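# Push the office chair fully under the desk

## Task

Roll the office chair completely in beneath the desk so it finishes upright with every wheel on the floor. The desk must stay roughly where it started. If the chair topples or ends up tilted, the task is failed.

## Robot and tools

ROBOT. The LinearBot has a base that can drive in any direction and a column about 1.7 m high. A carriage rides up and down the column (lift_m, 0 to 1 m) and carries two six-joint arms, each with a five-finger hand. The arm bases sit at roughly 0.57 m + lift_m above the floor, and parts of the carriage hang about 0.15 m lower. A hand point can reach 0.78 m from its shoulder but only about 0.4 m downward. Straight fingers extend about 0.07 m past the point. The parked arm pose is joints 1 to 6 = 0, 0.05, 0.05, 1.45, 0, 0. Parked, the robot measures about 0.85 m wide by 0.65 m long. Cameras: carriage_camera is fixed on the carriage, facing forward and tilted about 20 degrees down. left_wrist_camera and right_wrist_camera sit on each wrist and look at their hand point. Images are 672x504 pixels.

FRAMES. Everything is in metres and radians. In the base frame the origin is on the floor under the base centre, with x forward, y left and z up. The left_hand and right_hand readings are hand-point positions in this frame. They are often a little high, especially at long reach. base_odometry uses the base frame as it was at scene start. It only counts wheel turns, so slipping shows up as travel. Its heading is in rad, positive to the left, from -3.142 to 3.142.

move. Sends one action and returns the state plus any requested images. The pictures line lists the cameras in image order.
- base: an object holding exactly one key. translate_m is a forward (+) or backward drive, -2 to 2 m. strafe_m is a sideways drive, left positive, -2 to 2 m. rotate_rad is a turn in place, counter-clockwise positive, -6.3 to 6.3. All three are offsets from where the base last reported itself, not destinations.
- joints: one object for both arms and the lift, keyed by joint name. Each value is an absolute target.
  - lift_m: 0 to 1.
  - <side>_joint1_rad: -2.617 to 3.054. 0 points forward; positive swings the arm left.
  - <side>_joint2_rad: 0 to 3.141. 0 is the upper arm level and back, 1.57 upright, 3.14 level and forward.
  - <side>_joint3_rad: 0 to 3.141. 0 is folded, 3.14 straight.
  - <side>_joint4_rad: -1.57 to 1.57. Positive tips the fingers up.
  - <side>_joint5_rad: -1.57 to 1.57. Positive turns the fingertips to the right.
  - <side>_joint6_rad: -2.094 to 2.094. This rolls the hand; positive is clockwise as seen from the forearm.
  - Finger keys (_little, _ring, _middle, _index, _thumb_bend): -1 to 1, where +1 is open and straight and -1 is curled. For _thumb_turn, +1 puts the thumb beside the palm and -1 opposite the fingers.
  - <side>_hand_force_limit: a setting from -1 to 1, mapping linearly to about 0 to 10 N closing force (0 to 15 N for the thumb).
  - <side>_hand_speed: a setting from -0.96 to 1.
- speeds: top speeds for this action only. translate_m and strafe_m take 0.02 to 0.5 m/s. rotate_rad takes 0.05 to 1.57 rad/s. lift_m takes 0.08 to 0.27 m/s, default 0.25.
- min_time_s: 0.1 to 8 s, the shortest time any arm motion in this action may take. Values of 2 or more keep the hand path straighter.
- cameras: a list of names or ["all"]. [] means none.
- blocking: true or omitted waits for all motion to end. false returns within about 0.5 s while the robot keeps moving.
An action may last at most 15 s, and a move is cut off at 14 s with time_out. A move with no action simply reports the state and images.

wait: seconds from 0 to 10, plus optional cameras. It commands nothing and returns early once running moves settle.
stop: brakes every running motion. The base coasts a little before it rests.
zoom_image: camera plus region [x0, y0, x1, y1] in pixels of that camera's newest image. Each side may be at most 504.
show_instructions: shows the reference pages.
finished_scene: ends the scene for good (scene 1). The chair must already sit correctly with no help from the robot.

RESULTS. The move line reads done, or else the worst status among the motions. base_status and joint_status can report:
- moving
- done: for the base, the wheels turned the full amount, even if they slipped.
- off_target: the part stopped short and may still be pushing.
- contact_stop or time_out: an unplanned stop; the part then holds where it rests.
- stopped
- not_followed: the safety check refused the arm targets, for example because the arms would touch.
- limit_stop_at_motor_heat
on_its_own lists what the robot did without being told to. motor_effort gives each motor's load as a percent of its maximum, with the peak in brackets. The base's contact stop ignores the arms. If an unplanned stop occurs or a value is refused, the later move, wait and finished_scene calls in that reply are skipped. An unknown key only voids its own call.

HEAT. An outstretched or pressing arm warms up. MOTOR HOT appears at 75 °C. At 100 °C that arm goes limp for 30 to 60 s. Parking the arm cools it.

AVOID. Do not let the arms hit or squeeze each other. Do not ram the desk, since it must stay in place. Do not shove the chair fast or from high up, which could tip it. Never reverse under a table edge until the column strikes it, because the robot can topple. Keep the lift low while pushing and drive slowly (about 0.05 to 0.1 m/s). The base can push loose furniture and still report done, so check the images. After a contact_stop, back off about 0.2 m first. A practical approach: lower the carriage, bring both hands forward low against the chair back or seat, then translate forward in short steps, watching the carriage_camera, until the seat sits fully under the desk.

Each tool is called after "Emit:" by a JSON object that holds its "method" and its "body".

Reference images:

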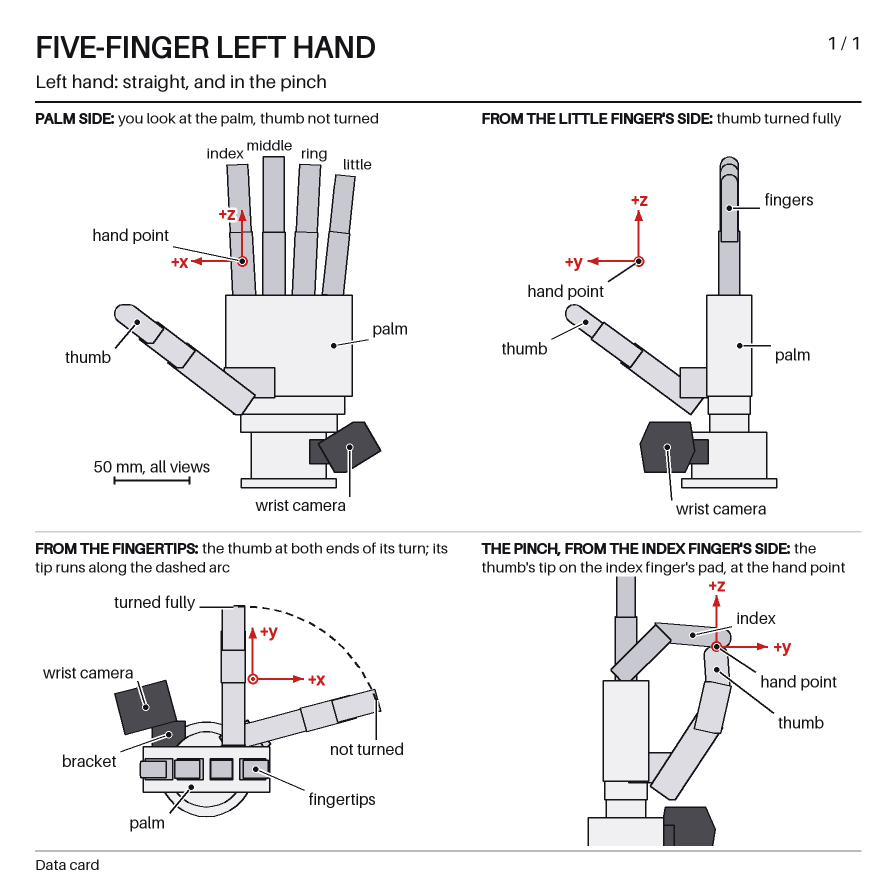

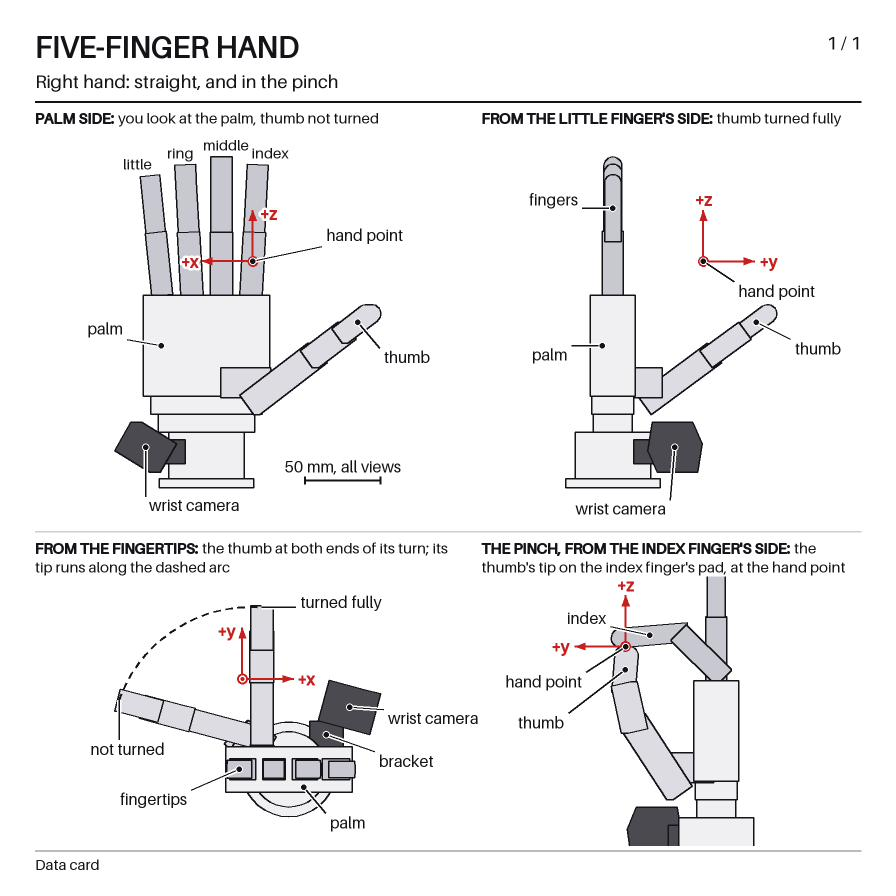

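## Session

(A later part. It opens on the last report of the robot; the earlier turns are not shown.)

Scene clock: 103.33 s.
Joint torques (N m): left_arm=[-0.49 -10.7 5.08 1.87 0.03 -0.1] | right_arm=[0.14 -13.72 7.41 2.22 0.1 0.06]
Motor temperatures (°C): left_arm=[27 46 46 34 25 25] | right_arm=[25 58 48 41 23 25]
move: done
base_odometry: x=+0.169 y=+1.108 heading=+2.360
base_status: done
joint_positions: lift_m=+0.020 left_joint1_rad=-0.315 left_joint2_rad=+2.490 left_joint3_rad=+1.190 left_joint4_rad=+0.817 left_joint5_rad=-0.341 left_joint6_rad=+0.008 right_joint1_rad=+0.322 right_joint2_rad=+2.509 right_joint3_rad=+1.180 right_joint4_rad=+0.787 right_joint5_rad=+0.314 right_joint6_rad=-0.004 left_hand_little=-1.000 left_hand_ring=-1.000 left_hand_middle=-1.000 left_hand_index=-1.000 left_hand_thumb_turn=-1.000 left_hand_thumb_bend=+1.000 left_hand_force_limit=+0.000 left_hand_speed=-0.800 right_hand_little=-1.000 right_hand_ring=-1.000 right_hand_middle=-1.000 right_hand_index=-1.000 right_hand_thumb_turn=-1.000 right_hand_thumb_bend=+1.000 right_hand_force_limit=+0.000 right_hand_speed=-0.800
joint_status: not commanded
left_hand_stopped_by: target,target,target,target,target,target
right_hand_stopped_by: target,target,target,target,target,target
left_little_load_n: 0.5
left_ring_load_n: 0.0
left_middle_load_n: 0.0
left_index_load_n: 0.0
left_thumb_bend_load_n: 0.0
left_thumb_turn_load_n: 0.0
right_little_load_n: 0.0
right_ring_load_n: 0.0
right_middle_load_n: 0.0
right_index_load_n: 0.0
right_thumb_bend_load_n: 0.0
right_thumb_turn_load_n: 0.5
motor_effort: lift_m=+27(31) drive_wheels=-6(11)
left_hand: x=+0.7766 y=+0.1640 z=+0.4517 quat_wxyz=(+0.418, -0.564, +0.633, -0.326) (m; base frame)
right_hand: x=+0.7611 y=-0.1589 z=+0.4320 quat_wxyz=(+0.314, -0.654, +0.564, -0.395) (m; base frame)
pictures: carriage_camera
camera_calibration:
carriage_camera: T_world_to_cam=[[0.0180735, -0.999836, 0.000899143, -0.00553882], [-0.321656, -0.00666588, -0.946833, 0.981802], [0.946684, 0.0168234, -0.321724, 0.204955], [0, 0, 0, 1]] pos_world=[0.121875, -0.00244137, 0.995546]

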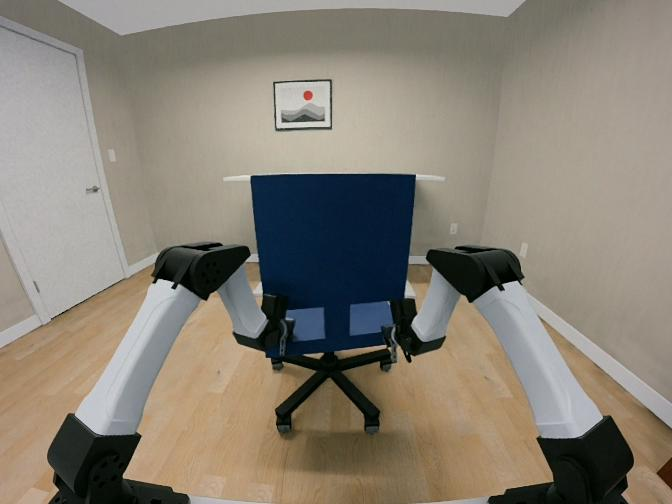

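Emit:
{"method": "move", "body": {"base": {"translate_m": 0.4}, "speeds": {"translate_m": 0.1}, "cameras": ["carriage_camera"]}}

Emit:
{"method": "zoom_image", "body": {"camera": "carriage_camera", "region": [210, 150, 460, 420]}}

Scene clock: 108.33 s.
Joint torques (N m): left_arm=[-0.55 -10.54 5.53 1.81 0.06 -0.05] | right_arm=[-0.05 -13.76 7.45 2.33 0.17 0.13]
Motor temperatures (°C): left_arm=[27 46 46 35 25 25] | right_arm=[25 58 47 40 23 25]
move: done
base_odometry: x=-0.115 y=+1.391 heading=+2.359
base_status: done
joint_positions: lift_m=+0.020 left_joint1_rad=-0.314 left_joint2_rad=+2.487 left_joint3_rad=+1.187 left_joint4_rad=+0.813 left_joint5_rad=-0.339 left_joint6_rad=+0.006 right_joint1_rad=+0.324 right_joint2_rad=+2.509 right_joint3_rad=+1.179 right_joint4_rad=+0.787 right_joint5_rad=+0.314 right_joint6_rad=-0.004 left_hand_little=-1.000 left_hand_ring=-1.000 left_hand_middle=-1.000 left_hand_index=-1.000 left_hand_thumb_turn=-1.000 left_hand_thumb_bend=+1.000 left_hand_force_limit=+0.000 left_hand_speed=-0.800 right_hand_little=-1.000 right_hand_ring=-1.000 right_hand_middle=-1.000 right_hand_index=-1.000 right_hand_thumb_turn=-1.000 right_hand_thumb_bend=+1.000 right_hand_force_limit=+0.000 right_hand_speed=-0.800
joint_status: not commanded
left_hand_stopped_by: target,target,target,target,target,target
right_hand_stopped_by: target,target,target,target,target,target
left_little_load_n: 0.0
left_ring_load_n: 0.0
left_middle_load_n: 0.0
left_index_load_n: 0.0
left_thumb_bend_load_n: 0.0
left_thumb_turn_load_n: 0.0
right_little_load_n: 0.0
right_ring_load_n: 0.0
right_middle_load_n: 0.5
right_index_load_n: 0.0
right_thumb_bend_load_n: 0.0
right_thumb_turn_load_n: 0.5
motor_effort: lift_m=+27(30) drive_wheels=-6(13)
left_hand: x=+0.7757 y=+0.1645 z=+0.4518 quat_wxyz=(+0.417, -0.565, +0.633, -0.325) (m; base frame)
right_hand: x=+0.7604 y=-0.1581 z=+0.4317 quat_wxyz=(+0.314, -0.655, +0.563, -0.395) (m; base frame)
pictures: carriage_camera
camera_calibration:
carriage_camera: T_world_to_cam=[[0.0180735, -0.999836, 0.000899143, -0.00553891], [-0.321656, -0.00666588, -0.946833, 0.981896], [0.946684, 0.0168234, -0.321724, 0.204987], [0, 0, 0, 1]] pos_world=[0.121875, -0.00244137, 0.995646]

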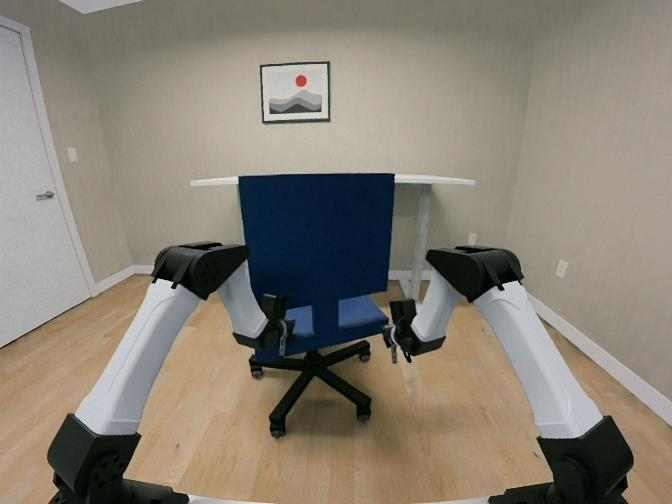

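Scaled by 1.867.

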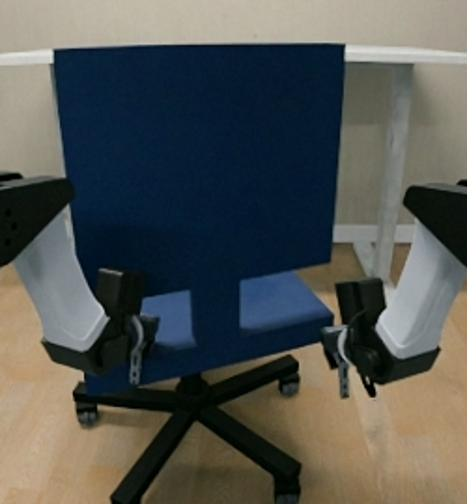

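Emit:
{"method": "move", "body": {"cameras": ["left_wrist_camera", "right_wrist_camera"]}}

Scene clock: 109.43 s.
Joint torques (N m): left_arm=[-0.58 -10.37 5.45 1.88 -0.02 -0.1] | right_arm=[-0.06 -13.71 7.41 2.29 0.16 0.16]
Motor temperatures (°C): left_arm=[27 47 46 35 25 25] | right_arm=[25 58 47 40 23 25]
base_odometry: x=-0.115 y=+1.391 heading=+2.359
base_status: done
joint_positions: lift_m=+0.020 left_joint1_rad=-0.314 left_joint2_rad=+2.487 left_joint3_rad=+1.187 left_joint4_rad=+0.813 left_joint5_rad=-0.338 left_joint6_rad=+0.006 right_joint1_rad=+0.324 right_joint2_rad=+2.509 right_joint3_rad=+1.179 right_joint4_rad=+0.787 right_joint5_rad=+0.314 right_joint6_rad=-0.004 left_hand_little=-1.000 left_hand_ring=-1.000 left_hand_middle=-1.000 left_hand_index=-1.000 left_hand_thumb_turn=-1.000 left_hand_thumb_bend=+1.000 left_hand_force_limit=+0.000 left_hand_speed=-0.800 right_hand_little=-1.000 right_hand_ring=-1.000 right_hand_middle=-1.000 right_hand_index=-1.000 right_hand_thumb_turn=-1.000 right_hand_thumb_bend=+1.000 right_hand_force_limit=+0.000 right_hand_speed=-0.800
joint_status: not commanded
left_hand_stopped_by: target,target,target,target,target,target
right_hand_stopped_by: target,target,target,target,target,target
left_little_load_n: 0.0
left_ring_load_n: 0.0
left_middle_load_n: 0.0
left_index_load_n: 0.0
left_thumb_bend_load_n: 0.0
left_thumb_turn_load_n: 0.0
right_little_load_n: 0.0
right_ring_load_n: 0.0
right_middle_load_n: 0.5
right_index_load_n: 0.0
right_thumb_bend_load_n: 0.0
right_thumb_turn_load_n: 0.0
motor_effort: lift_m=+25(30) drive_wheels=-6(13)
left_hand: x=+0.7756 y=+0.1643 z=+0.4518 quat_wxyz=(+0.417, -0.565, +0.634, -0.325) (m; base frame)
right_hand: x=+0.7604 y=-0.1581 z=+0.4317 quat_wxyz=(+0.314, -0.655, +0.563, -0.395) (m; base frame)
pictures: left_wrist_camera, right_wrist_camera
camera_calibration:
left_wrist_camera: T_world_to_cam=[[0.400526, -0.396406, 0.8261, -0.616703], [-0.578137, -0.808788, -0.107795, 0.633521], [0.71087, -0.434425, -0.553118, -0.119899], [0, 0, 0, 1]] pos_world=[0.698501, 0.215832, 0.51143]
right_wrist_camera: T_world_to_cam=[[-0.464323, -0.395093, -0.792657, 0.636381], [-0.597159, 0.800609, -0.0492521, 0.602749], [0.654068, 0.450474, -0.607675, -0.0501803], [0, 0, 0, 1]] pos_world=[0.688245, -0.208531, 0.503625]

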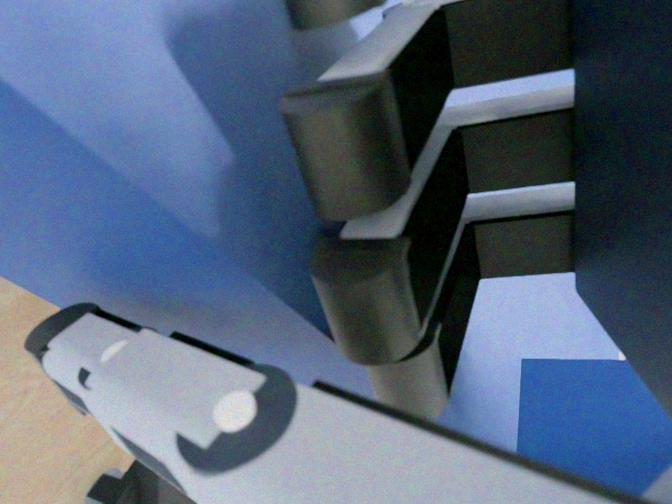

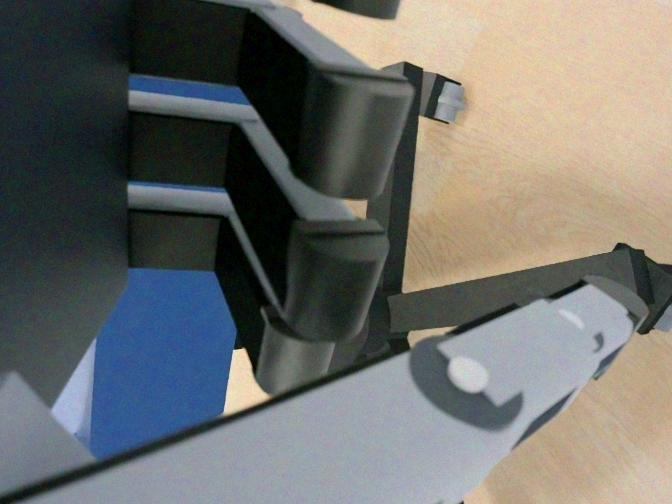

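Emit:
{"method": "move", "body": {"base": {"translate_m": -0.3}, "speeds": {"translate_m": 0.1}, "joints": {"lift_m": 0.02}}}

Emit:
{"method": "move", "body": {"joints": {"lift_m": 0.0, "left_joint1_rad": -0.32, "left_joint4_rad": 0.77, "left_joint5_rad": -0.32}, "cameras": ["carriage_camera"]}}

Emit:
{"method": "zoom_image", "body": {"camera": "carriage_camera", "region": [210, 150, 460, 400]}}

Scene clock: 114.00 s.
Joint torques (N m): left_arm=[-0.14 -10.48 5.33 1.86 -0.06 -0.05] | right_arm=[0.25 -13.87 7.39 2.26 0.09 0.12]
Motor temperatures (°C): left_arm=[27 47 46 35 25 25] | right_arm=[25 58 48 40 23 25]
move: done
base_odometry: x=+0.098 y=+1.180 heading=+2.358
base_status: done
joint_positions: lift_m=+0.020 left_joint1_rad=-0.317 left_joint2_rad=+2.487 left_joint3_rad=+1.189 left_joint4_rad=+0.811 left_joint5_rad=-0.332 left_joint6_rad=+0.006 right_joint1_rad=+0.322 right_joint2_rad=+2.509 right_joint3_rad=+1.180 right_joint4_rad=+0.789 right_joint5_rad=+0.314 right_joint6_rad=-0.004 left_hand_little=-1.000 left_hand_ring=-1.000 left_hand_middle=-1.000 left_hand_index=-1.000 left_hand_thumb_turn=-1.000 left_hand_thumb_bend=+1.000 left_hand_force_limit=+0.000 left_hand_speed=-0.800 right_hand_little=-1.000 right_hand_ring=-1.000 right_hand_middle=-1.000 right_hand_index=-1.000 right_hand_thumb_turn=-1.000 right_hand_thumb_bend=+1.000 right_hand_force_limit=+0.000 right_hand_speed=-0.800
joint_status: all done
left_hand_stopped_by: target,target,target,target,target,target
right_hand_stopped_by: target,target,target,target,target,target
left_little_load_n: 0.0
left_ring_load_n: 0.0
left_middle_load_n: 0.0
left_index_load_n: 0.0
left_thumb_bend_load_n: 0.0
left_thumb_turn_load_n: 0.0
right_little_load_n: 0.5
right_ring_load_n: 0.0
right_middle_load_n: 0.0
right_index_load_n: 0.0
right_thumb_bend_load_n: 0.0
right_thumb_turn_load_n: 0.0
motor_effort: lift_m=+27(29) drive_wheels=-2(11)
left_hand: x=+0.7752 y=+0.1615 z=+0.4517 quat_wxyz=(+0.414, -0.563, +0.636, -0.327) (m; base frame)
right_hand: x=+0.7615 y=-0.1592 z=+0.4324 quat_wxyz=(+0.315, -0.653, +0.564, -0.396) (m; base frame)
pictures: none

Scene clock: 114.63 s.
Joint torques (N m): left_arm=[-0.35 -10.88 5.12 1.91 -0.07 -0.04] | right_arm=[0.43 -13.87 6.72 2.29 0.06 0.14]
Motor temperatures (°C): left_arm=[27 47 46 35 25 25] | right_arm=[25 58 48 40 23 25]
move: done
base_odometry: x=+0.098 y=+1.180 heading=+2.358
base_status: not commanded
joint_positions: lift_m=+0.000 left_joint1_rad=-0.317 left_joint2_rad=+2.492 left_joint3_rad=+1.191 left_joint4_rad=+0.777 left_joint5_rad=-0.331 left_joint6_rad=+0.006 right_joint1_rad=+0.322 right_joint2_rad=+2.510 right_joint3_rad=+1.185 right_joint4_rad=+0.789 right_joint5_rad=+0.314 right_joint6_rad=-0.004 left_hand_little=-1.000 left_hand_ring=-1.000 left_hand_middle=-1.000 left_hand_index=-1.000 left_hand_thumb_turn=-1.000 left_hand_thumb_bend=+1.000 left_hand_force_limit=+0.000 left_hand_speed=-0.800 right_hand_little=-1.000 right_hand_ring=-1.000 right_hand_middle=-1.000 right_hand_index=-1.000 right_hand_thumb_turn=-1.000 right_hand_thumb_bend=+1.000 right_hand_force_limit=+0.000 right_hand_speed=-0.800
joint_status: all done
left_hand_stopped_by: target,target,target,target,target,target
right_hand_stopped_by: target,target,target,target,target,target
left_little_load_n: 0.0
left_ring_load_n: 0.0
left_middle_load_n: 0.0
left_index_load_n: 0.0
left_thumb_bend_load_n: 0.0
left_thumb_turn_load_n: 0.0
right_little_load_n: 0.0
right_ring_load_n: 0.0
right_middle_load_n: 0.0
right_index_load_n: 0.0
right_thumb_bend_load_n: 0.0
right_thumb_turn_load_n: 0.0
motor_effort: lift_m=+28(30) drive_wheels=-2(2)
left_hand: x=+0.7690 y=+0.1633 z=+0.4229 quat_wxyz=(+0.406, -0.566, +0.645, -0.314) (m; base frame)
right_hand: x=+0.7633 y=-0.1586 z=+0.4135 quat_wxyz=(+0.316, -0.652, +0.563, -0.397) (m; base frame)
pictures: carriage_camera
camera_calibration:
carriage_camera: T_world_to_cam=[[0.0180735, -0.999836, 0.000899143, -0.00552083], [-0.321656, -0.00666588, -0.946833, 0.962865], [0.946684, 0.0168234, -0.321724, 0.198521], [0, 0, 0, 1]] pos_world=[0.121875, -0.00244137, 0.975546]

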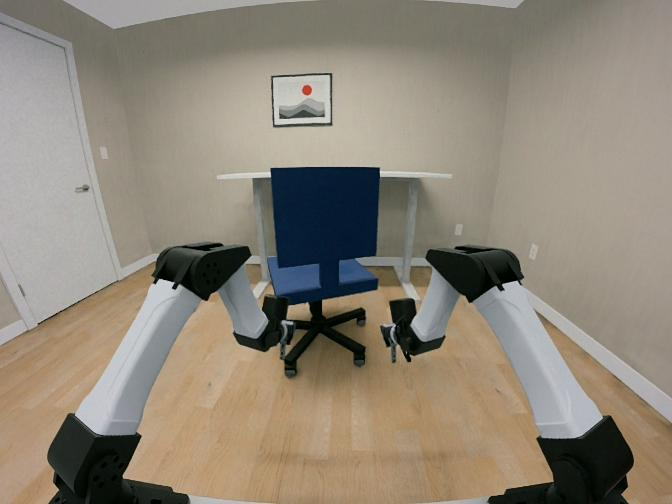

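Scaled by 2.016.

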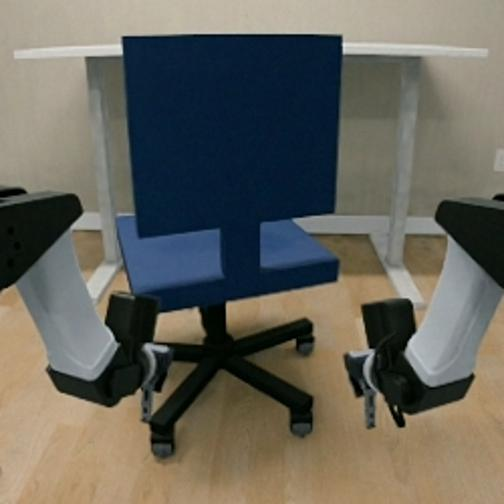

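Emit:
{"method": "move", "body": {"base": {"strafe_m": 0.07}, "speeds": {"strafe_m": 0.1}, "joints": {"left_joint1_rad": -0.42, "left_joint5_rad": -0.42, "right_joint1_rad": 0.42, "right_joint5_rad": 0.42}, "min_time_s": 2}}

Emit:
{"method": "move", "body": {"base": {"translate_m": 0.32}, "speeds": {"translate_m": 0.08}, "cameras": ["carriage_camera", "left_wrist_camera"]}}

Emit:
{"method": "zoom_image", "body": {"camera": "carriage_camera", "region": [210, 150, 460, 400]}}

Scene clock: 118.50 s.
Joint torques (N m): left_arm=[-0.38 -10.91 4.97 1.89 -0.33 -0.06] | right_arm=[0.54 -13.81 6.83 2.25 0.28 0.16]
Motor temperatures (°C): left_arm=[27 48 46 35 25 25] | right_arm=[25 59 48 40 23 25]
move: done
base_odometry: x=+0.049 y=+1.130 heading=+2.359
base_status: done
joint_positions: lift_m=+0.000 left_joint1_rad=-0.415 left_joint2_rad=+2.492 left_joint3_rad=+1.191 left_joint4_rad=+0.777 left_joint5_rad=-0.407 left_joint6_rad=+0.006 right_joint1_rad=+0.416 right_joint2_rad=+2.510 right_joint3_rad=+1.185 right_joint4_rad=+0.789 right_joint5_rad=+0.406 right_joint6_rad=-0.004 left_hand_little=-1.000 left_hand_ring=-1.000 left_hand_middle=-1.000 left_hand_index=-1.000 left_hand_thumb_turn=-1.000 left_hand_thumb_bend=+1.000 left_hand_force_limit=+0.000 left_hand_speed=-0.800 right_hand_little=-1.000 right_hand_ring=-1.000 right_hand_middle=-1.000 right_hand_index=-1.000 right_hand_thumb_turn=-1.000 right_hand_thumb_bend=+1.000 right_hand_force_limit=+0.000 right_hand_speed=-0.800
joint_status: all done
left_hand_stopped_by: target,target,target,target,target,target
right_hand_stopped_by: target,target,target,target,target,target
left_little_load_n: 0.0
left_ring_load_n: 0.0
left_middle_load_n: 0.5
left_index_load_n: 0.0
left_thumb_bend_load_n: 0.0
left_thumb_turn_load_n: 0.0
right_little_load_n: 0.0
right_ring_load_n: 0.5
right_middle_load_n: 0.0
right_index_load_n: 0.0
right_thumb_bend_load_n: 0.0
right_thumb_turn_load_n: 0.0
motor_effort: lift_m=+27(31) drive_wheels=-2(5)
left_hand: x=+0.7561 y=+0.1256 z=+0.4244 quat_wxyz=(+0.415, -0.546, +0.657, -0.313) (m; base frame)
right_hand: x=+0.7517 y=-0.1269 z=+0.4154 quat_wxyz=(+0.310, -0.659, +0.547, -0.412) (m; base frame)
pictures: none

Scene clock: 123.13 s.
Joint torques (N m): left_arm=[0.49 -10.73 5.23 2.2 -0.04 0] | right_arm=[0.18 -13.57 7.27 2.26 0.13 0.15]
Motor temperatures (°C): left_arm=[27 48 45 35 25 25] | right_arm=[25 59 47 40 23 25]
move: done
base_odometry: x=-0.178 y=+1.355 heading=+2.360
base_status: done
joint_positions: lift_m=+0.000 left_joint1_rad=-0.425 left_joint2_rad=+2.492 left_joint3_rad=+1.189 left_joint4_rad=+0.743 left_joint5_rad=-0.439 left_joint6_rad=+0.002 right_joint1_rad=+0.422 right_joint2_rad=+2.508 right_joint3_rad=+1.177 right_joint4_rad=+0.786 right_joint5_rad=+0.416 right_joint6_rad=-0.004 left_hand_little=-1.000 left_hand_ring=-1.000 left_hand_middle=-1.000 left_hand_index=-1.000 left_hand_thumb_turn=-1.000 left_hand_thumb_bend=+1.000 left_hand_force_limit=+0.000 left_hand_speed=-0.800 right_hand_little=-1.000 right_hand_ring=-1.000 right_hand_middle=-1.000 right_hand_index=-1.000 right_hand_thumb_turn=-1.000 right_hand_thumb_bend=+1.000 right_hand_force_limit=+0.000 right_hand_speed=-0.800
joint_status: not commanded
left_hand_stopped_by: target,target,target,target,target,target
right_hand_stopped_by: target,target,target,target,target,target
left_little_load_n: -0.5
left_ring_load_n: 0.0
left_middle_load_n: 0.0
left_index_load_n: 0.0
left_thumb_bend_load_n: 0.0
left_thumb_turn_load_n: 0.0
right_little_load_n: 0.0
right_ring_load_n: 0.0
right_middle_load_n: 0.0
right_index_load_n: 0.0
right_thumb_bend_load_n: 0.0
right_thumb_turn_load_n: 0.0
motor_effort: lift_m=+28(32) drive_wheels=+5(9)
left_hand: x=+0.7486 y=+0.1289 z=+0.4179 quat_wxyz=(+0.416, -0.551, +0.661, -0.293) (m; base frame)
right_hand: x=+0.7480 y=-0.1269 z=+0.4136 quat_wxyz=(+0.305, -0.662, +0.547, -0.413) (m; base frame)
pictures: carriage_camera, left_wrist_camera
camera_calibration:
carriage_camera: T_world_to_cam=[[0.0180735, -0.999836, 0.000899143, -0.00552083], [-0.321656, -0.00666588, -0.946833, 0.962865], [0.946684, 0.0168234, -0.321724, 0.198521], [0, 0, 0, 1]] pos_world=[0.121875, -0.00244137, 0.975546]
left_wrist_camera: T_world_to_cam=[[0.431176, -0.462152, 0.774921, -0.584917], [-0.602624, -0.786715, -0.133879, 0.612022], [0.671515, -0.409261, -0.617716, -0.0816582], [0, 0, 0, 1]] pos_world=[0.675856, 0.177747, 0.48476]

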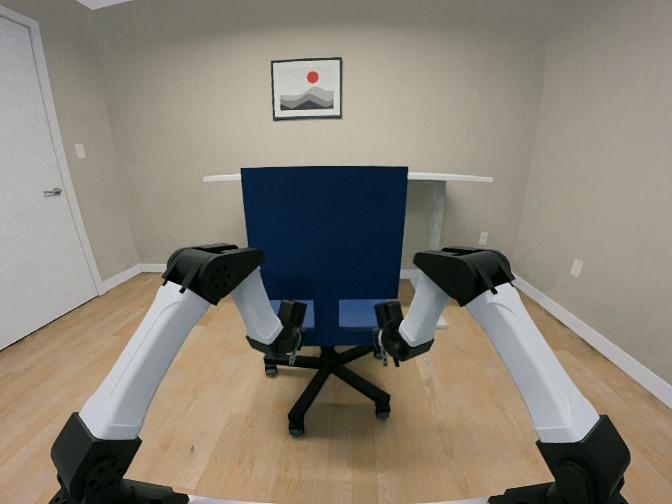

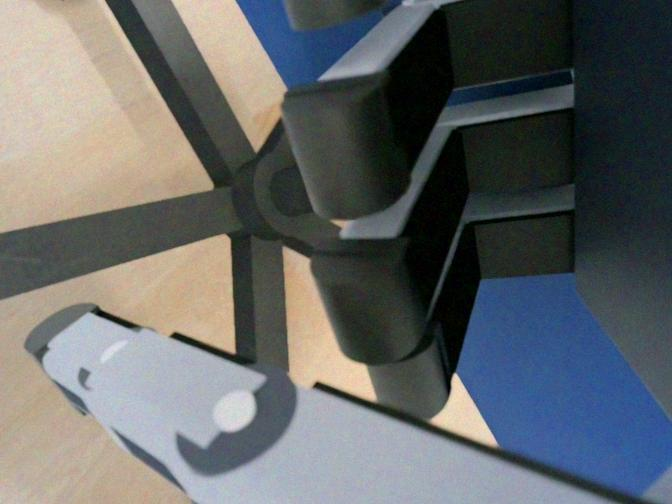

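Scaled by 2.016.

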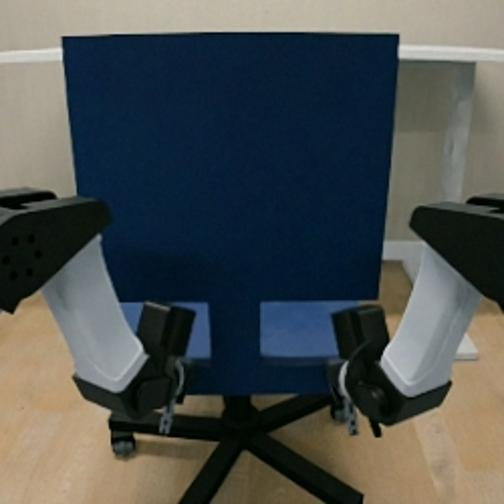

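Emit:
{"method": "move", "body": {"base": {"translate_m": 0.2}, "speeds": {"translate_m": 0.1}, "cameras": ["carriage_camera"]}}

Scene clock: 126.87 s.
Joint torques (N m): left_arm=[0.12 -10.77 5.26 2.27 -0.05 -0.04] | right_arm=[0.12 -13.53 7.54 2.21 0.08 0.1]
Motor temperatures (°C): left_arm=[27 49 45 35 25 25] | right_arm=[25 61 47 40 23 25]
move: done
base_odometry: x=-0.321 y=+1.495 heading=+2.361
base_status: done
joint_positions: lift_m=+0.000 left_joint1_rad=-0.425 left_joint2_rad=+2.492 left_joint3_rad=+1.186 left_joint4_rad=+0.735 left_joint5_rad=-0.444 left_joint6_rad=+0.002 right_joint1_rad=+0.423 right_joint2_rad=+2.508 right_joint3_rad=+1.178 right_joint4_rad=+0.787 right_joint5_rad=+0.419 right_joint6_rad=-0.004 left_hand_little=-1.000 left_hand_ring=-1.000 left_hand_middle=-1.000 left_hand_index=-1.000 left_hand_thumb_turn=-1.000 left_hand_thumb_bend=+1.000 left_hand_force_limit=+0.000 left_hand_speed=-0.800 right_hand_little=-1.000 right_hand_ring=-1.000 right_hand_middle=-1.000 right_hand_index=-1.000 right_hand_thumb_turn=-1.000 right_hand_thumb_bend=+1.000 right_hand_force_limit=+0.000 right_hand_speed=-0.800
joint_status: not commanded
left_hand_stopped_by: target,target,target,target,target,target
right_hand_stopped_by: target,target,target,target,target,target
left_little_load_n: -0.5
left_ring_load_n: 0.0
left_middle_load_n: 0.0
left_index_load_n: 0.0
left_thumb_bend_load_n: 0.0
left_thumb_turn_load_n: 0.0
right_little_load_n: 0.0
right_ring_load_n: 0.5
right_middle_load_n: 0.0
right_index_load_n: 0.0
right_thumb_bend_load_n: 0.0
right_thumb_turn_load_n: 0.0
motor_effort: lift_m=+27(30) drive_wheels=-6(13)
left_hand: x=+0.7466 y=+0.1310 z=+0.4159 quat_wxyz=(+0.416, -0.552, +0.663, -0.288) (m; base frame)
right_hand: x=+0.7483 y=-0.1268 z=+0.4141 quat_wxyz=(+0.305, -0.661, +0.547, -0.414) (m; base frame)
pictures: carriage_camera
camera_calibration:
carriage_camera: T_world_to_cam=[[0.0180735, -0.999836, 0.000899143, -0.00552083], [-0.321656, -0.00666588, -0.946833, 0.962865], [0.946684, 0.0168234, -0.321724, 0.198521], [0, 0, 0, 1]] pos_world=[0.121875, -0.00244137, 0.975546]

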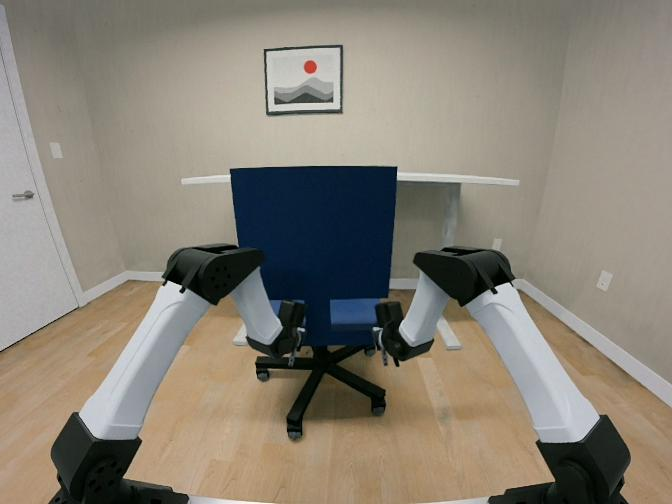

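Emit:
{"method": "zoom_image", "body": {"camera": "carriage_camera", "region": [210, 150, 460, 400]}}

Emit:
{"method": "move", "body": {"base": {"translate_m": 0.2}, "speeds": {"translate_m": 0.1}, "cameras": ["carriage_camera"]}}

Scaled by 2.016.

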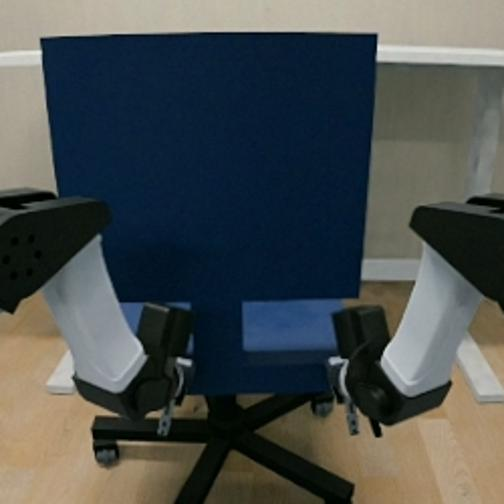

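Scene clock: 129.87 s.
Joint torques (N m): left_arm=[0.54 -10.82 6.12 2.2 -0.03 -0.02] | right_arm=[0.13 -13.79 7.5 2.24 0.13 0.13]
Motor temperatures (°C): left_arm=[27 49 45 36 25 25] | right_arm=[25 62 47 40 23 25]
move: done
base_odometry: x=-0.463 y=+1.636 heading=+2.362
base_status: done
joint_positions: lift_m=+0.000 left_joint1_rad=-0.426 left_joint2_rad=+2.492 left_joint3_rad=+1.180 left_joint4_rad=+0.738 left_joint5_rad=-0.444 left_joint6_rad=+0.002 right_joint1_rad=+0.423 right_joint2_rad=+2.508 right_joint3_rad=+1.178 right_joint4_rad=+0.787 right_joint5_rad=+0.418 right_joint6_rad=-0.004 left_hand_little=-1.000 left_hand_ring=-1.000 left_hand_middle=-1.000 left_hand_index=-1.000 left_hand_thumb_turn=-1.000 left_hand_thumb_bend=+1.000 left_hand_force_limit=+0.000 left_hand_speed=-0.800 right_hand_little=-1.000 right_hand_ring=-1.000 right_hand_middle=-1.000 right_hand_index=-1.000 right_hand_thumb_turn=-1.000 right_hand_thumb_bend=+1.000 right_hand_force_limit=+0.000 right_hand_speed=-0.800
joint_status: not commanded
left_hand_stopped_by: target,target,target,target,target,target
right_hand_stopped_by: target,target,target,target,target,target
left_little_load_n: -0.5
left_ring_load_n: 0.0
left_middle_load_n: 0.0
left_index_load_n: 0.0
left_thumb_bend_load_n: 0.0
left_thumb_turn_load_n: 0.0
right_little_load_n: 0.0
right_ring_load_n: 0.0
right_middle_load_n: 0.0
right_index_load_n: 0.0
right_thumb_bend_load_n: 0.0
right_thumb_turn_load_n: 0.0
motor_effort: lift_m=+27(30) drive_wheels=-6(16)
left_hand: x=+0.7446 y=+0.1317 z=+0.4144 quat_wxyz=(+0.416, -0.552, +0.664, -0.287) (m; base frame)
right_hand: x=+0.7483 y=-0.1263 z=+0.4142 quat_wxyz=(+0.305, -0.661, +0.547, -0.414) (m; base frame)
pictures: carriage_camera
camera_calibration:
carriage_camera: T_world_to_cam=[[0.0180735, -0.999836, 0.000899143, -0.00552083], [-0.321656, -0.00666588, -0.946833, 0.962865], [0.946684, 0.0168234, -0.321724, 0.198521], [0, 0, 0, 1]] pos_world=[0.121875, -0.00244137, 0.975546]

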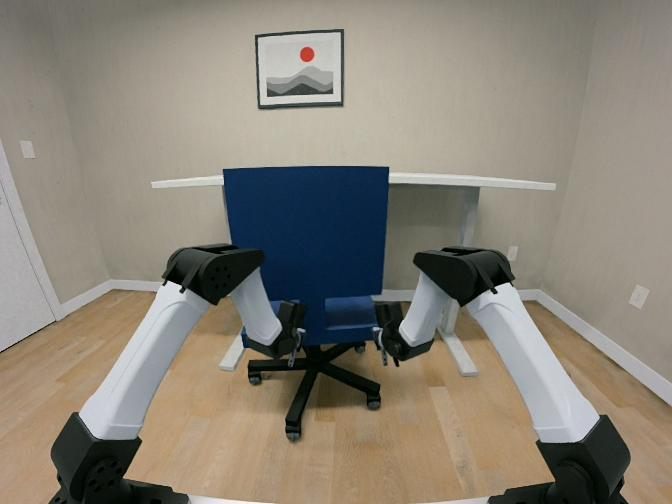

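Emit:
{"method": "move", "body": {"base": {"translate_m": -0.1}, "speeds": {"translate_m": 0.15}}}

Emit:
{"method": "move", "body": {"base": {"strafe_m": 0.09}, "speeds": {"strafe_m": 0.15}}}

Emit:
{"method": "move", "body": {"base": {"rotate_rad": -0.035}, "speeds": {"rotate_rad": 0.1}, "cameras": ["carriage_camera"]}}

Scene clock: 132.80 s.
Joint torques (N m): left_arm=[0.23 -10.76 5.6 2.08 -0.07 -0.04] | right_arm=[0.01 -13.67 7.16 2.29 0.13 0.04]
Motor temperatures (°C): left_arm=[27 49 45 36 25 25] | right_arm=[25 62 47 40 23 25]
move: done
base_odometry: x=-0.392 y=+1.566 heading=+2.361
base_status: done
joint_positions: lift_m=+0.000 left_joint1_rad=-0.422 left_joint2_rad=+2.492 left_joint3_rad=+1.185 left_joint4_rad=+0.759 left_joint5_rad=-0.431 left_joint6_rad=+0.002 right_joint1_rad=+0.421 right_joint2_rad=+2.508 right_joint3_rad=+1.181 right_joint4_rad=+0.789 right_joint5_rad=+0.418 right_joint6_rad=-0.004 left_hand_little=-1.000 left_hand_ring=-1.000 left_hand_middle=-1.000 left_hand_index=-1.000 left_hand_thumb_turn=-1.000 left_hand_thumb_bend=+1.000 left_hand_force_limit=+0.000 left_hand_speed=-0.800 right_hand_little=-1.000 right_hand_ring=-1.000 right_hand_middle=-1.000 right_hand_index=-1.000 right_hand_thumb_turn=-1.000 right_hand_thumb_bend=+1.000 right_hand_force_limit=+0.000 right_hand_speed=-0.800
joint_status: not commanded
left_hand_stopped_by: target,target,target,target,target,target
right_hand_stopped_by: target,target,target,target,target,target
left_little_load_n: 0.0
left_ring_load_n: 0.0
left_middle_load_n: 0.0
left_index_load_n: 0.0
left_thumb_bend_load_n: 0.0
left_thumb_turn_load_n: 0.0
right_little_load_n: 0.0
right_ring_load_n: 0.0
right_middle_load_n: 0.0
right_index_load_n: 0.0
right_thumb_bend_load_n: 0.0
right_thumb_turn_load_n: 0.0
motor_effort: lift_m=+28(30) drive_wheels=-9(11)
left_hand: x=+0.7504 y=+0.1285 z=+0.4197 quat_wxyz=(+0.417, -0.550, +0.659, -0.300) (m; base frame)
right_hand: x=+0.7498 y=-0.1270 z=+0.4152 quat_wxyz=(+0.306, -0.660, +0.547, -0.415) (m; base frame)
pictures: none

Scene clock: 134.30 s.
Joint torques (N m): left_arm=[-0.02 -10.82 5.49 2.08 -0.16 -0.09] | right_arm=[0.06 -13.74 7.28 2.25 0.07 0.12]
Motor temperatures (°C): left_arm=[27 50 45 36 25 25] | right_arm=[25 63 47 40 23 25]
move: done
base_odometry: x=-0.456 y=+1.502 heading=+2.361
base_status: done
joint_positions: lift_m=+0.000 left_joint1_rad=-0.419 left_joint2_rad=+2.492 left_joint3_rad=+1.185 left_joint4_rad=+0.761 left_joint5_rad=-0.429 left_joint6_rad=+0.002 right_joint1_rad=+0.422 right_joint2_rad=+2.508 right_joint3_rad=+1.181 right_joint4_rad=+0.790 right_joint5_rad=+0.418 right_joint6_rad=-0.004 left_hand_little=-1.000 left_hand_ring=-1.000 left_hand_middle=-1.000 left_hand_index=-1.000 left_hand_thumb_turn=-1.000 left_hand_thumb_bend=+1.000 left_hand_force_limit=+0.000 left_hand_speed=-0.800 right_hand_little=-1.000 right_hand_ring=-1.000 right_hand_middle=-1.000 right_hand_index=-1.000 right_hand_thumb_turn=-1.000 right_hand_thumb_bend=+1.000 right_hand_force_limit=+0.000 right_hand_speed=-0.800
joint_status: not commanded
left_hand_stopped_by: target,target,target,target,target,target
right_hand_stopped_by: target,target,target,target,target,target
left_little_load_n: 0.0
left_ring_load_n: 0.0
left_middle_load_n: 0.0
left_index_load_n: 0.0
left_thumb_bend_load_n: 0.0
left_thumb_turn_load_n: 0.0
right_little_load_n: 0.0
right_ring_load_n: 0.0
right_middle_load_n: 0.0
right_index_load_n: 0.0
right_thumb_bend_load_n: 0.0
right_thumb_turn_load_n: 0.0
motor_effort: lift_m=+27(30) drive_wheels=-2(9)
left_hand: x=+0.7511 y=+0.1296 z=+0.4200 quat_wxyz=(+0.417, -0.550, +0.658, -0.300) (m; base frame)
right_hand: x=+0.7500 y=-0.1264 z=+0.4155 quat_wxyz=(+0.307, -0.659, +0.547, -0.415) (m; base frame)
pictures: none

Scene clock: 135.07 s.
Joint torques (N m): left_arm=[-0.16 -10.8 5.42 2 -0.17 -0.06] | right_arm=[0.35 -13.75 7.08 2.2 0.09 0.09]
Motor temperatures (°C): left_arm=[27 50 45 36 25 25] | right_arm=[25 63 47 40 23 25]
move: done
base_odometry: x=-0.456 y=+1.502 heading=+2.328
base_status: done
joint_positions: lift_m=+0.000 left_joint1_rad=-0.421 left_joint2_rad=+2.492 left_joint3_rad=+1.185 left_joint4_rad=+0.763 left_joint5_rad=-0.428 left_joint6_rad=+0.002 right_joint1_rad=+0.419 right_joint2_rad=+2.508 right_joint3_rad=+1.181 right_joint4_rad=+0.791 right_joint5_rad=+0.418 right_joint6_rad=-0.004 left_hand_little=-1.000 left_hand_ring=-1.000 left_hand_middle=-1.000 left_hand_index=-1.000 left_hand_thumb_turn=-1.000 left_hand_thumb_bend=+1.000 left_hand_force_limit=+0.000 left_hand_speed=-0.800 right_hand_little=-1.000 right_hand_ring=-1.000 right_hand_middle=-1.000 right_hand_index=-1.000 right_hand_thumb_turn=-1.000 right_hand_thumb_bend=+1.000 right_hand_force_limit=+0.000 right_hand_speed=-0.800
joint_status: not commanded
left_hand_stopped_by: target,target,target,target,target,target
right_hand_stopped_by: target,target,target,target,target,target
left_little_load_n: 0.0
left_ring_load_n: 0.0
left_middle_load_n: 0.0
left_index_load_n: 0.0
left_thumb_bend_load_n: 0.0
left_thumb_turn_load_n: 0.0
right_little_load_n: 0.0
right_ring_load_n: 0.0
right_middle_load_n: 0.0
right_index_load_n: 0.5
right_thumb_bend_load_n: 0.0
right_thumb_turn_load_n: 0.0
motor_effort: lift_m=+25(31) drive_wheels=-8(10)
left_hand: x=+0.7514 y=+0.1285 z=+0.4205 quat_wxyz=(+0.417, -0.550, +0.658, -0.302) (m; base frame)
right_hand: x=+0.7509 y=-0.1277 z=+0.4159 quat_wxyz=(+0.307, -0.658, +0.548, -0.416) (m; base frame)
pictures: carriage_camera
camera_calibration:
carriage_camera: T_world_to_cam=[[0.0180735, -0.999836, 0.000899143, -0.00552083], [-0.321656, -0.00666588, -0.946833, 0.962865], [0.946684, 0.0168234, -0.321724, 0.198521], [0, 0, 0, 1]] pos_world=[0.121875, -0.00244137, 0.975546]

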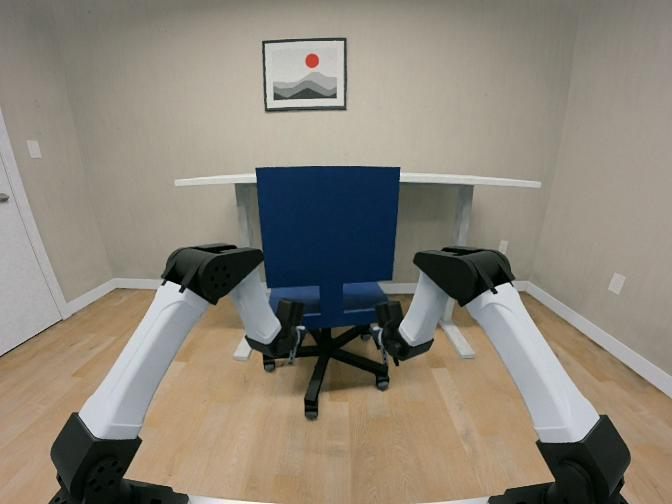

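Emit:
{"method": "move", "body": {"base": {"translate_m": 0.2}, "speeds": {"translate_m": 0.08}, "cameras": ["carriage_camera"]}}

Emit:
{"method": "zoom_image", "body": {"camera": "carriage_camera", "region": [210, 150, 460, 400]}}

Scene clock: 138.80 s.
Joint torques (N m): left_arm=[0.34 -11.04 5.65 2.28 0.02 -0.02] | right_arm=[-0.17 -13.46 7.51 2.26 0.11 0.14]
Motor temperatures (°C): left_arm=[27 50 45 36 25 25] | right_arm=[25 64 47 40 23 25]
move: done
base_odometry: x=-0.594 y=+1.647 heading=+2.329
base_status: done
joint_positions: lift_m=+0.000 left_joint1_rad=-0.425 left_joint2_rad=+2.492 left_joint3_rad=+1.182 left_joint4_rad=+0.734 left_joint5_rad=-0.446 left_joint6_rad=+0.002 right_joint1_rad=+0.424 right_joint2_rad=+2.507 right_joint3_rad=+1.179 right_joint4_rad=+0.787 right_joint5_rad=+0.415 right_joint6_rad=-0.004 left_hand_little=-1.000 left_hand_ring=-1.000 left_hand_middle=-1.000 left_hand_index=-1.000 left_hand_thumb_turn=-1.000 left_hand_thumb_bend=+1.000 left_hand_force_limit=+0.000 left_hand_speed=-0.800 right_hand_little=-1.000 right_hand_ring=-1.000 right_hand_middle=-1.000 right_hand_index=-1.000 right_hand_thumb_turn=-1.000 right_hand_thumb_bend=+1.000 right_hand_force_limit=+0.000 right_hand_speed=-0.800
joint_status: not commanded
left_hand_stopped_by: target,target,target,target,target,target
right_hand_stopped_by: target,target,target,target,target,target
left_little_load_n: -0.5
left_ring_load_n: 0.0
left_middle_load_n: 0.0
left_index_load_n: 0.0
left_thumb_bend_load_n: 0.0
left_thumb_turn_load_n: 0.5
right_little_load_n: 0.0
right_ring_load_n: 0.0
right_middle_load_n: 0.0
right_index_load_n: 0.0
right_thumb_bend_load_n: 0.0
right_thumb_turn_load_n: 0.0
motor_effort: lift_m=+27(30) drive_wheels=+5(11)
left_hand: x=+0.7448 y=+0.1321 z=+0.4143 quat_wxyz=(+0.416, -0.552, +0.664, -0.285) (m; base frame)
right_hand: x=+0.7485 y=-0.1254 z=+0.4147 quat_wxyz=(+0.306, -0.661, +0.546, -0.413) (m; base frame)
pictures: carriage_camera
camera_calibration:
carriage_camera: T_world_to_cam=[[0.0180735, -0.999836, 0.000899143, -0.00552092], [-0.321656, -0.00666588, -0.946833, 0.96296], [0.946684, 0.0168234, -0.321724, 0.198553], [0, 0, 0, 1]] pos_world=[0.121875, -0.00244137, 0.975646]

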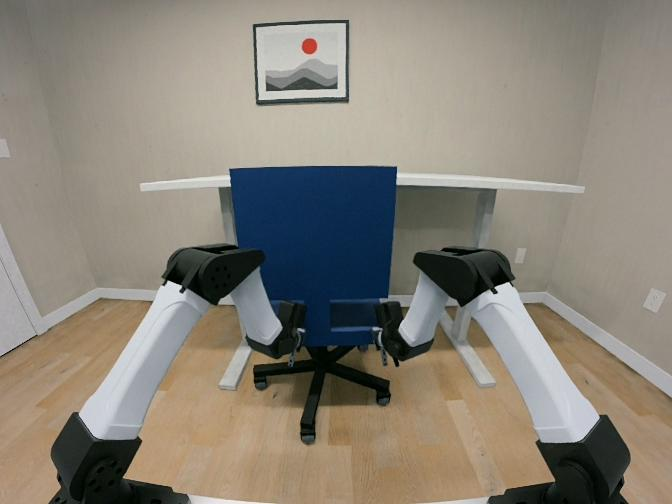

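Scaled by 2.016.

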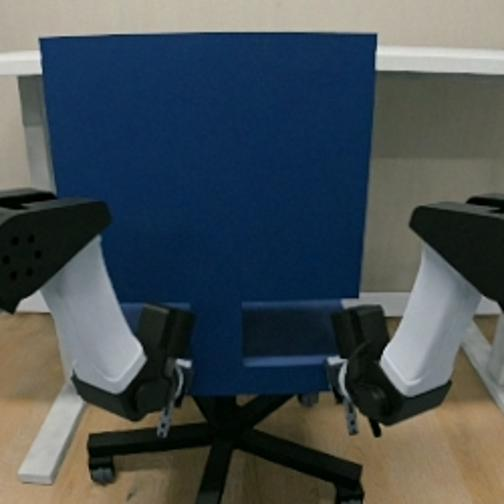

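Emit:
{"method": "move", "body": {"base": {"translate_m": 0.03}, "speeds": {"translate_m": 0.04}, "cameras": ["carriage_camera"]}}

Emit:
{"method": "zoom_image", "body": {"camera": "carriage_camera", "region": [210, 150, 460, 400]}}

Scene clock: 141.40 s.
Joint torques (N m): left_arm=[0.32 -10.71 5.79 2.31 -0.01 0.01] | right_arm=[0.13 -13.49 7.45 2.28 0.16 0.13]
Motor temperatures (°C): left_arm=[27 50 45 36 25 25] | right_arm=[25 65 47 39 23 25]
move: done
base_odometry: x=-0.614 y=+1.668 heading=+2.330
base_status: done
joint_positions: lift_m=+0.000 left_joint1_rad=-0.425 left_joint2_rad=+2.492 left_joint3_rad=+1.180 left_joint4_rad=+0.735 left_joint5_rad=-0.449 left_joint6_rad=+0.002 right_joint1_rad=+0.423 right_joint2_rad=+2.507 right_joint3_rad=+1.179 right_joint4_rad=+0.788 right_joint5_rad=+0.414 right_joint6_rad=-0.004 left_hand_little=-1.000 left_hand_ring=-1.000 left_hand_middle=-1.000 left_hand_index=-1.000 left_hand_thumb_turn=-1.000 left_hand_thumb_bend=+1.000 left_hand_force_limit=+0.000 left_hand_speed=-0.800 right_hand_little=-1.000 right_hand_ring=-1.000 right_hand_middle=-1.000 right_hand_index=-1.000 right_hand_thumb_turn=-1.000 right_hand_thumb_bend=+1.000 right_hand_force_limit=+0.000 right_hand_speed=-0.800
joint_status: not commanded
left_hand_stopped_by: target,target,target,target,target,target
right_hand_stopped_by: target,target,target,target,target,target
left_little_load_n: -1.0
left_ring_load_n: 0.0
left_middle_load_n: 0.0
left_index_load_n: 0.0
left_thumb_bend_load_n: 0.5
left_thumb_turn_load_n: 0.0
right_little_load_n: 0.0
right_ring_load_n: 0.0
right_middle_load_n: 0.0
right_index_load_n: 0.0
right_thumb_bend_load_n: 0.0
right_thumb_turn_load_n: 0.0
motor_effort: lift_m=+29(29) drive_wheels=+5(12)
left_hand: x=+0.7445 y=+0.1329 z=+0.4142 quat_wxyz=(+0.417, -0.553, +0.663, -0.284) (m; base frame)
right_hand: x=+0.7486 y=-0.1254 z=+0.4147 quat_wxyz=(+0.307, -0.661, +0.546, -0.413) (m; base frame)
pictures: carriage_camera
camera_calibration:
carriage_camera: T_world_to_cam=[[0.0180735, -0.999836, 0.000899143, -0.00552092], [-0.321656, -0.00666588, -0.946833, 0.96296], [0.946684, 0.0168234, -0.321724, 0.198553], [0, 0, 0, 1]] pos_world=[0.121875, -0.00244137, 0.975646]

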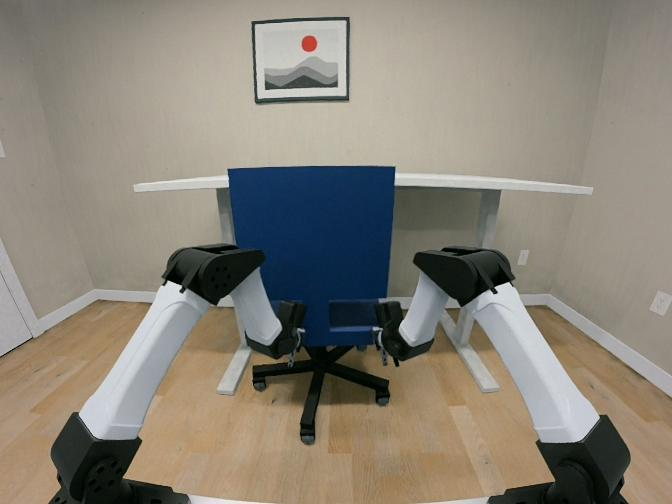

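Scaled by 2.016.

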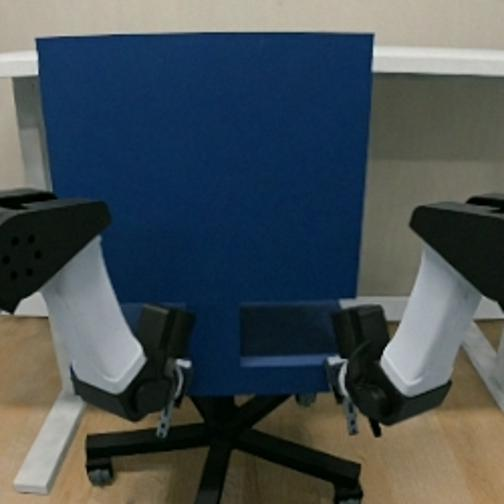

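Emit:
{"method": "move", "body": {"base": {"translate_m": 0.03}, "speeds": {"translate_m": 0.04}, "cameras": ["carriage_camera"]}}

Emit:
{"method": "zoom_image", "body": {"camera": "carriage_camera", "region": [350, 130, 450, 230]}}

Scene clock: 143.10 s.
Joint torques (N m): left_arm=[0.38 -10.71 5.96 2.34 0.05 -0.04] | right_arm=[-0.08 -13.63 7.32 2.24 0.12 0.1]
Motor temperatures (°C): left_arm=[27 50 45 36 25 25] | right_arm=[25 65 47 39 23 25]
move: done
base_odometry: x=-0.635 y=+1.690 heading=+2.330
base_status: done
joint_positions: lift_m=+0.000 left_joint1_rad=-0.426 left_joint2_rad=+2.492 left_joint3_rad=+1.180 left_joint4_rad=+0.727 left_joint5_rad=-0.454 left_joint6_rad=+0.002 right_joint1_rad=+0.427 right_joint2_rad=+2.507 right_joint3_rad=+1.179 right_joint4_rad=+0.784 right_joint5_rad=+0.414 right_joint6_rad=-0.004 left_hand_little=-1.000 left_hand_ring=-1.000 left_hand_middle=-1.000 left_hand_index=-1.000 left_hand_thumb_turn=-1.000 left_hand_thumb_bend=+1.000 left_hand_force_limit=+0.000 left_hand_speed=-0.800 right_hand_little=-1.000 right_hand_ring=-1.000 right_hand_middle=-1.000 right_hand_index=-1.000 right_hand_thumb_turn=-1.000 right_hand_thumb_bend=+1.000 right_hand_force_limit=+0.000 right_hand_speed=-0.800
joint_status: not commanded
left_hand_stopped_by: target,target,target,target,target,target
right_hand_stopped_by: target,target,target,target,target,target
left_little_load_n: -0.5
left_ring_load_n: 0.0
left_middle_load_n: 0.0
left_index_load_n: 0.0
left_thumb_bend_load_n: 0.0
left_thumb_turn_load_n: 0.0
right_little_load_n: 0.0
right_ring_load_n: 0.0
right_middle_load_n: 0.0
right_index_load_n: 0.0
right_thumb_bend_load_n: 0.0
right_thumb_turn_load_n: 0.0
motor_effort: lift_m=+27(31) drive_wheels=+5(12)
left_hand: x=+0.7431 y=+0.1344 z=+0.4128 quat_wxyz=(+0.417, -0.554, +0.664, -0.280) (m; base frame)
right_hand: x=+0.7473 y=-0.1237 z=+0.4140 quat_wxyz=(+0.306, -0.663, +0.545, -0.411) (m; base frame)
pictures: carriage_camera
camera_calibration:
carriage_camera: T_world_to_cam=[[0.0180735, -0.999836, 0.000899143, -0.00552092], [-0.321656, -0.00666588, -0.946833, 0.96296], [0.946684, 0.0168234, -0.321724, 0.198553], [0, 0, 0, 1]] pos_world=[0.121875, -0.00244137, 0.975646]

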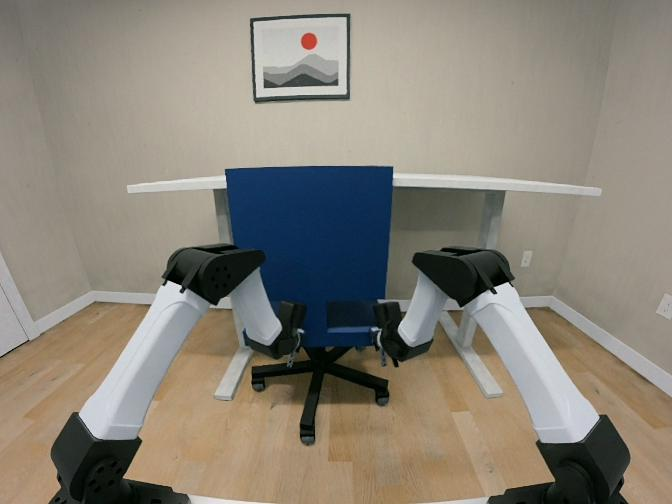

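Scaled by 5.040.

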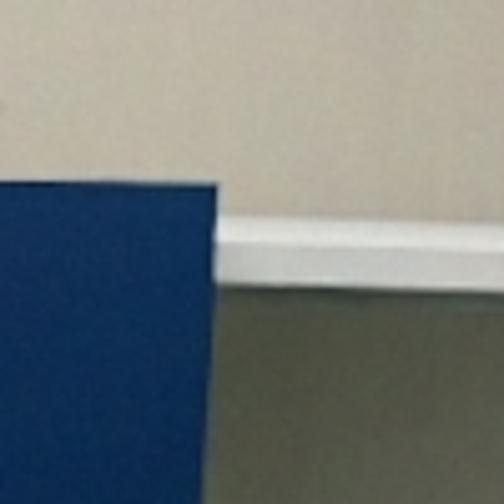

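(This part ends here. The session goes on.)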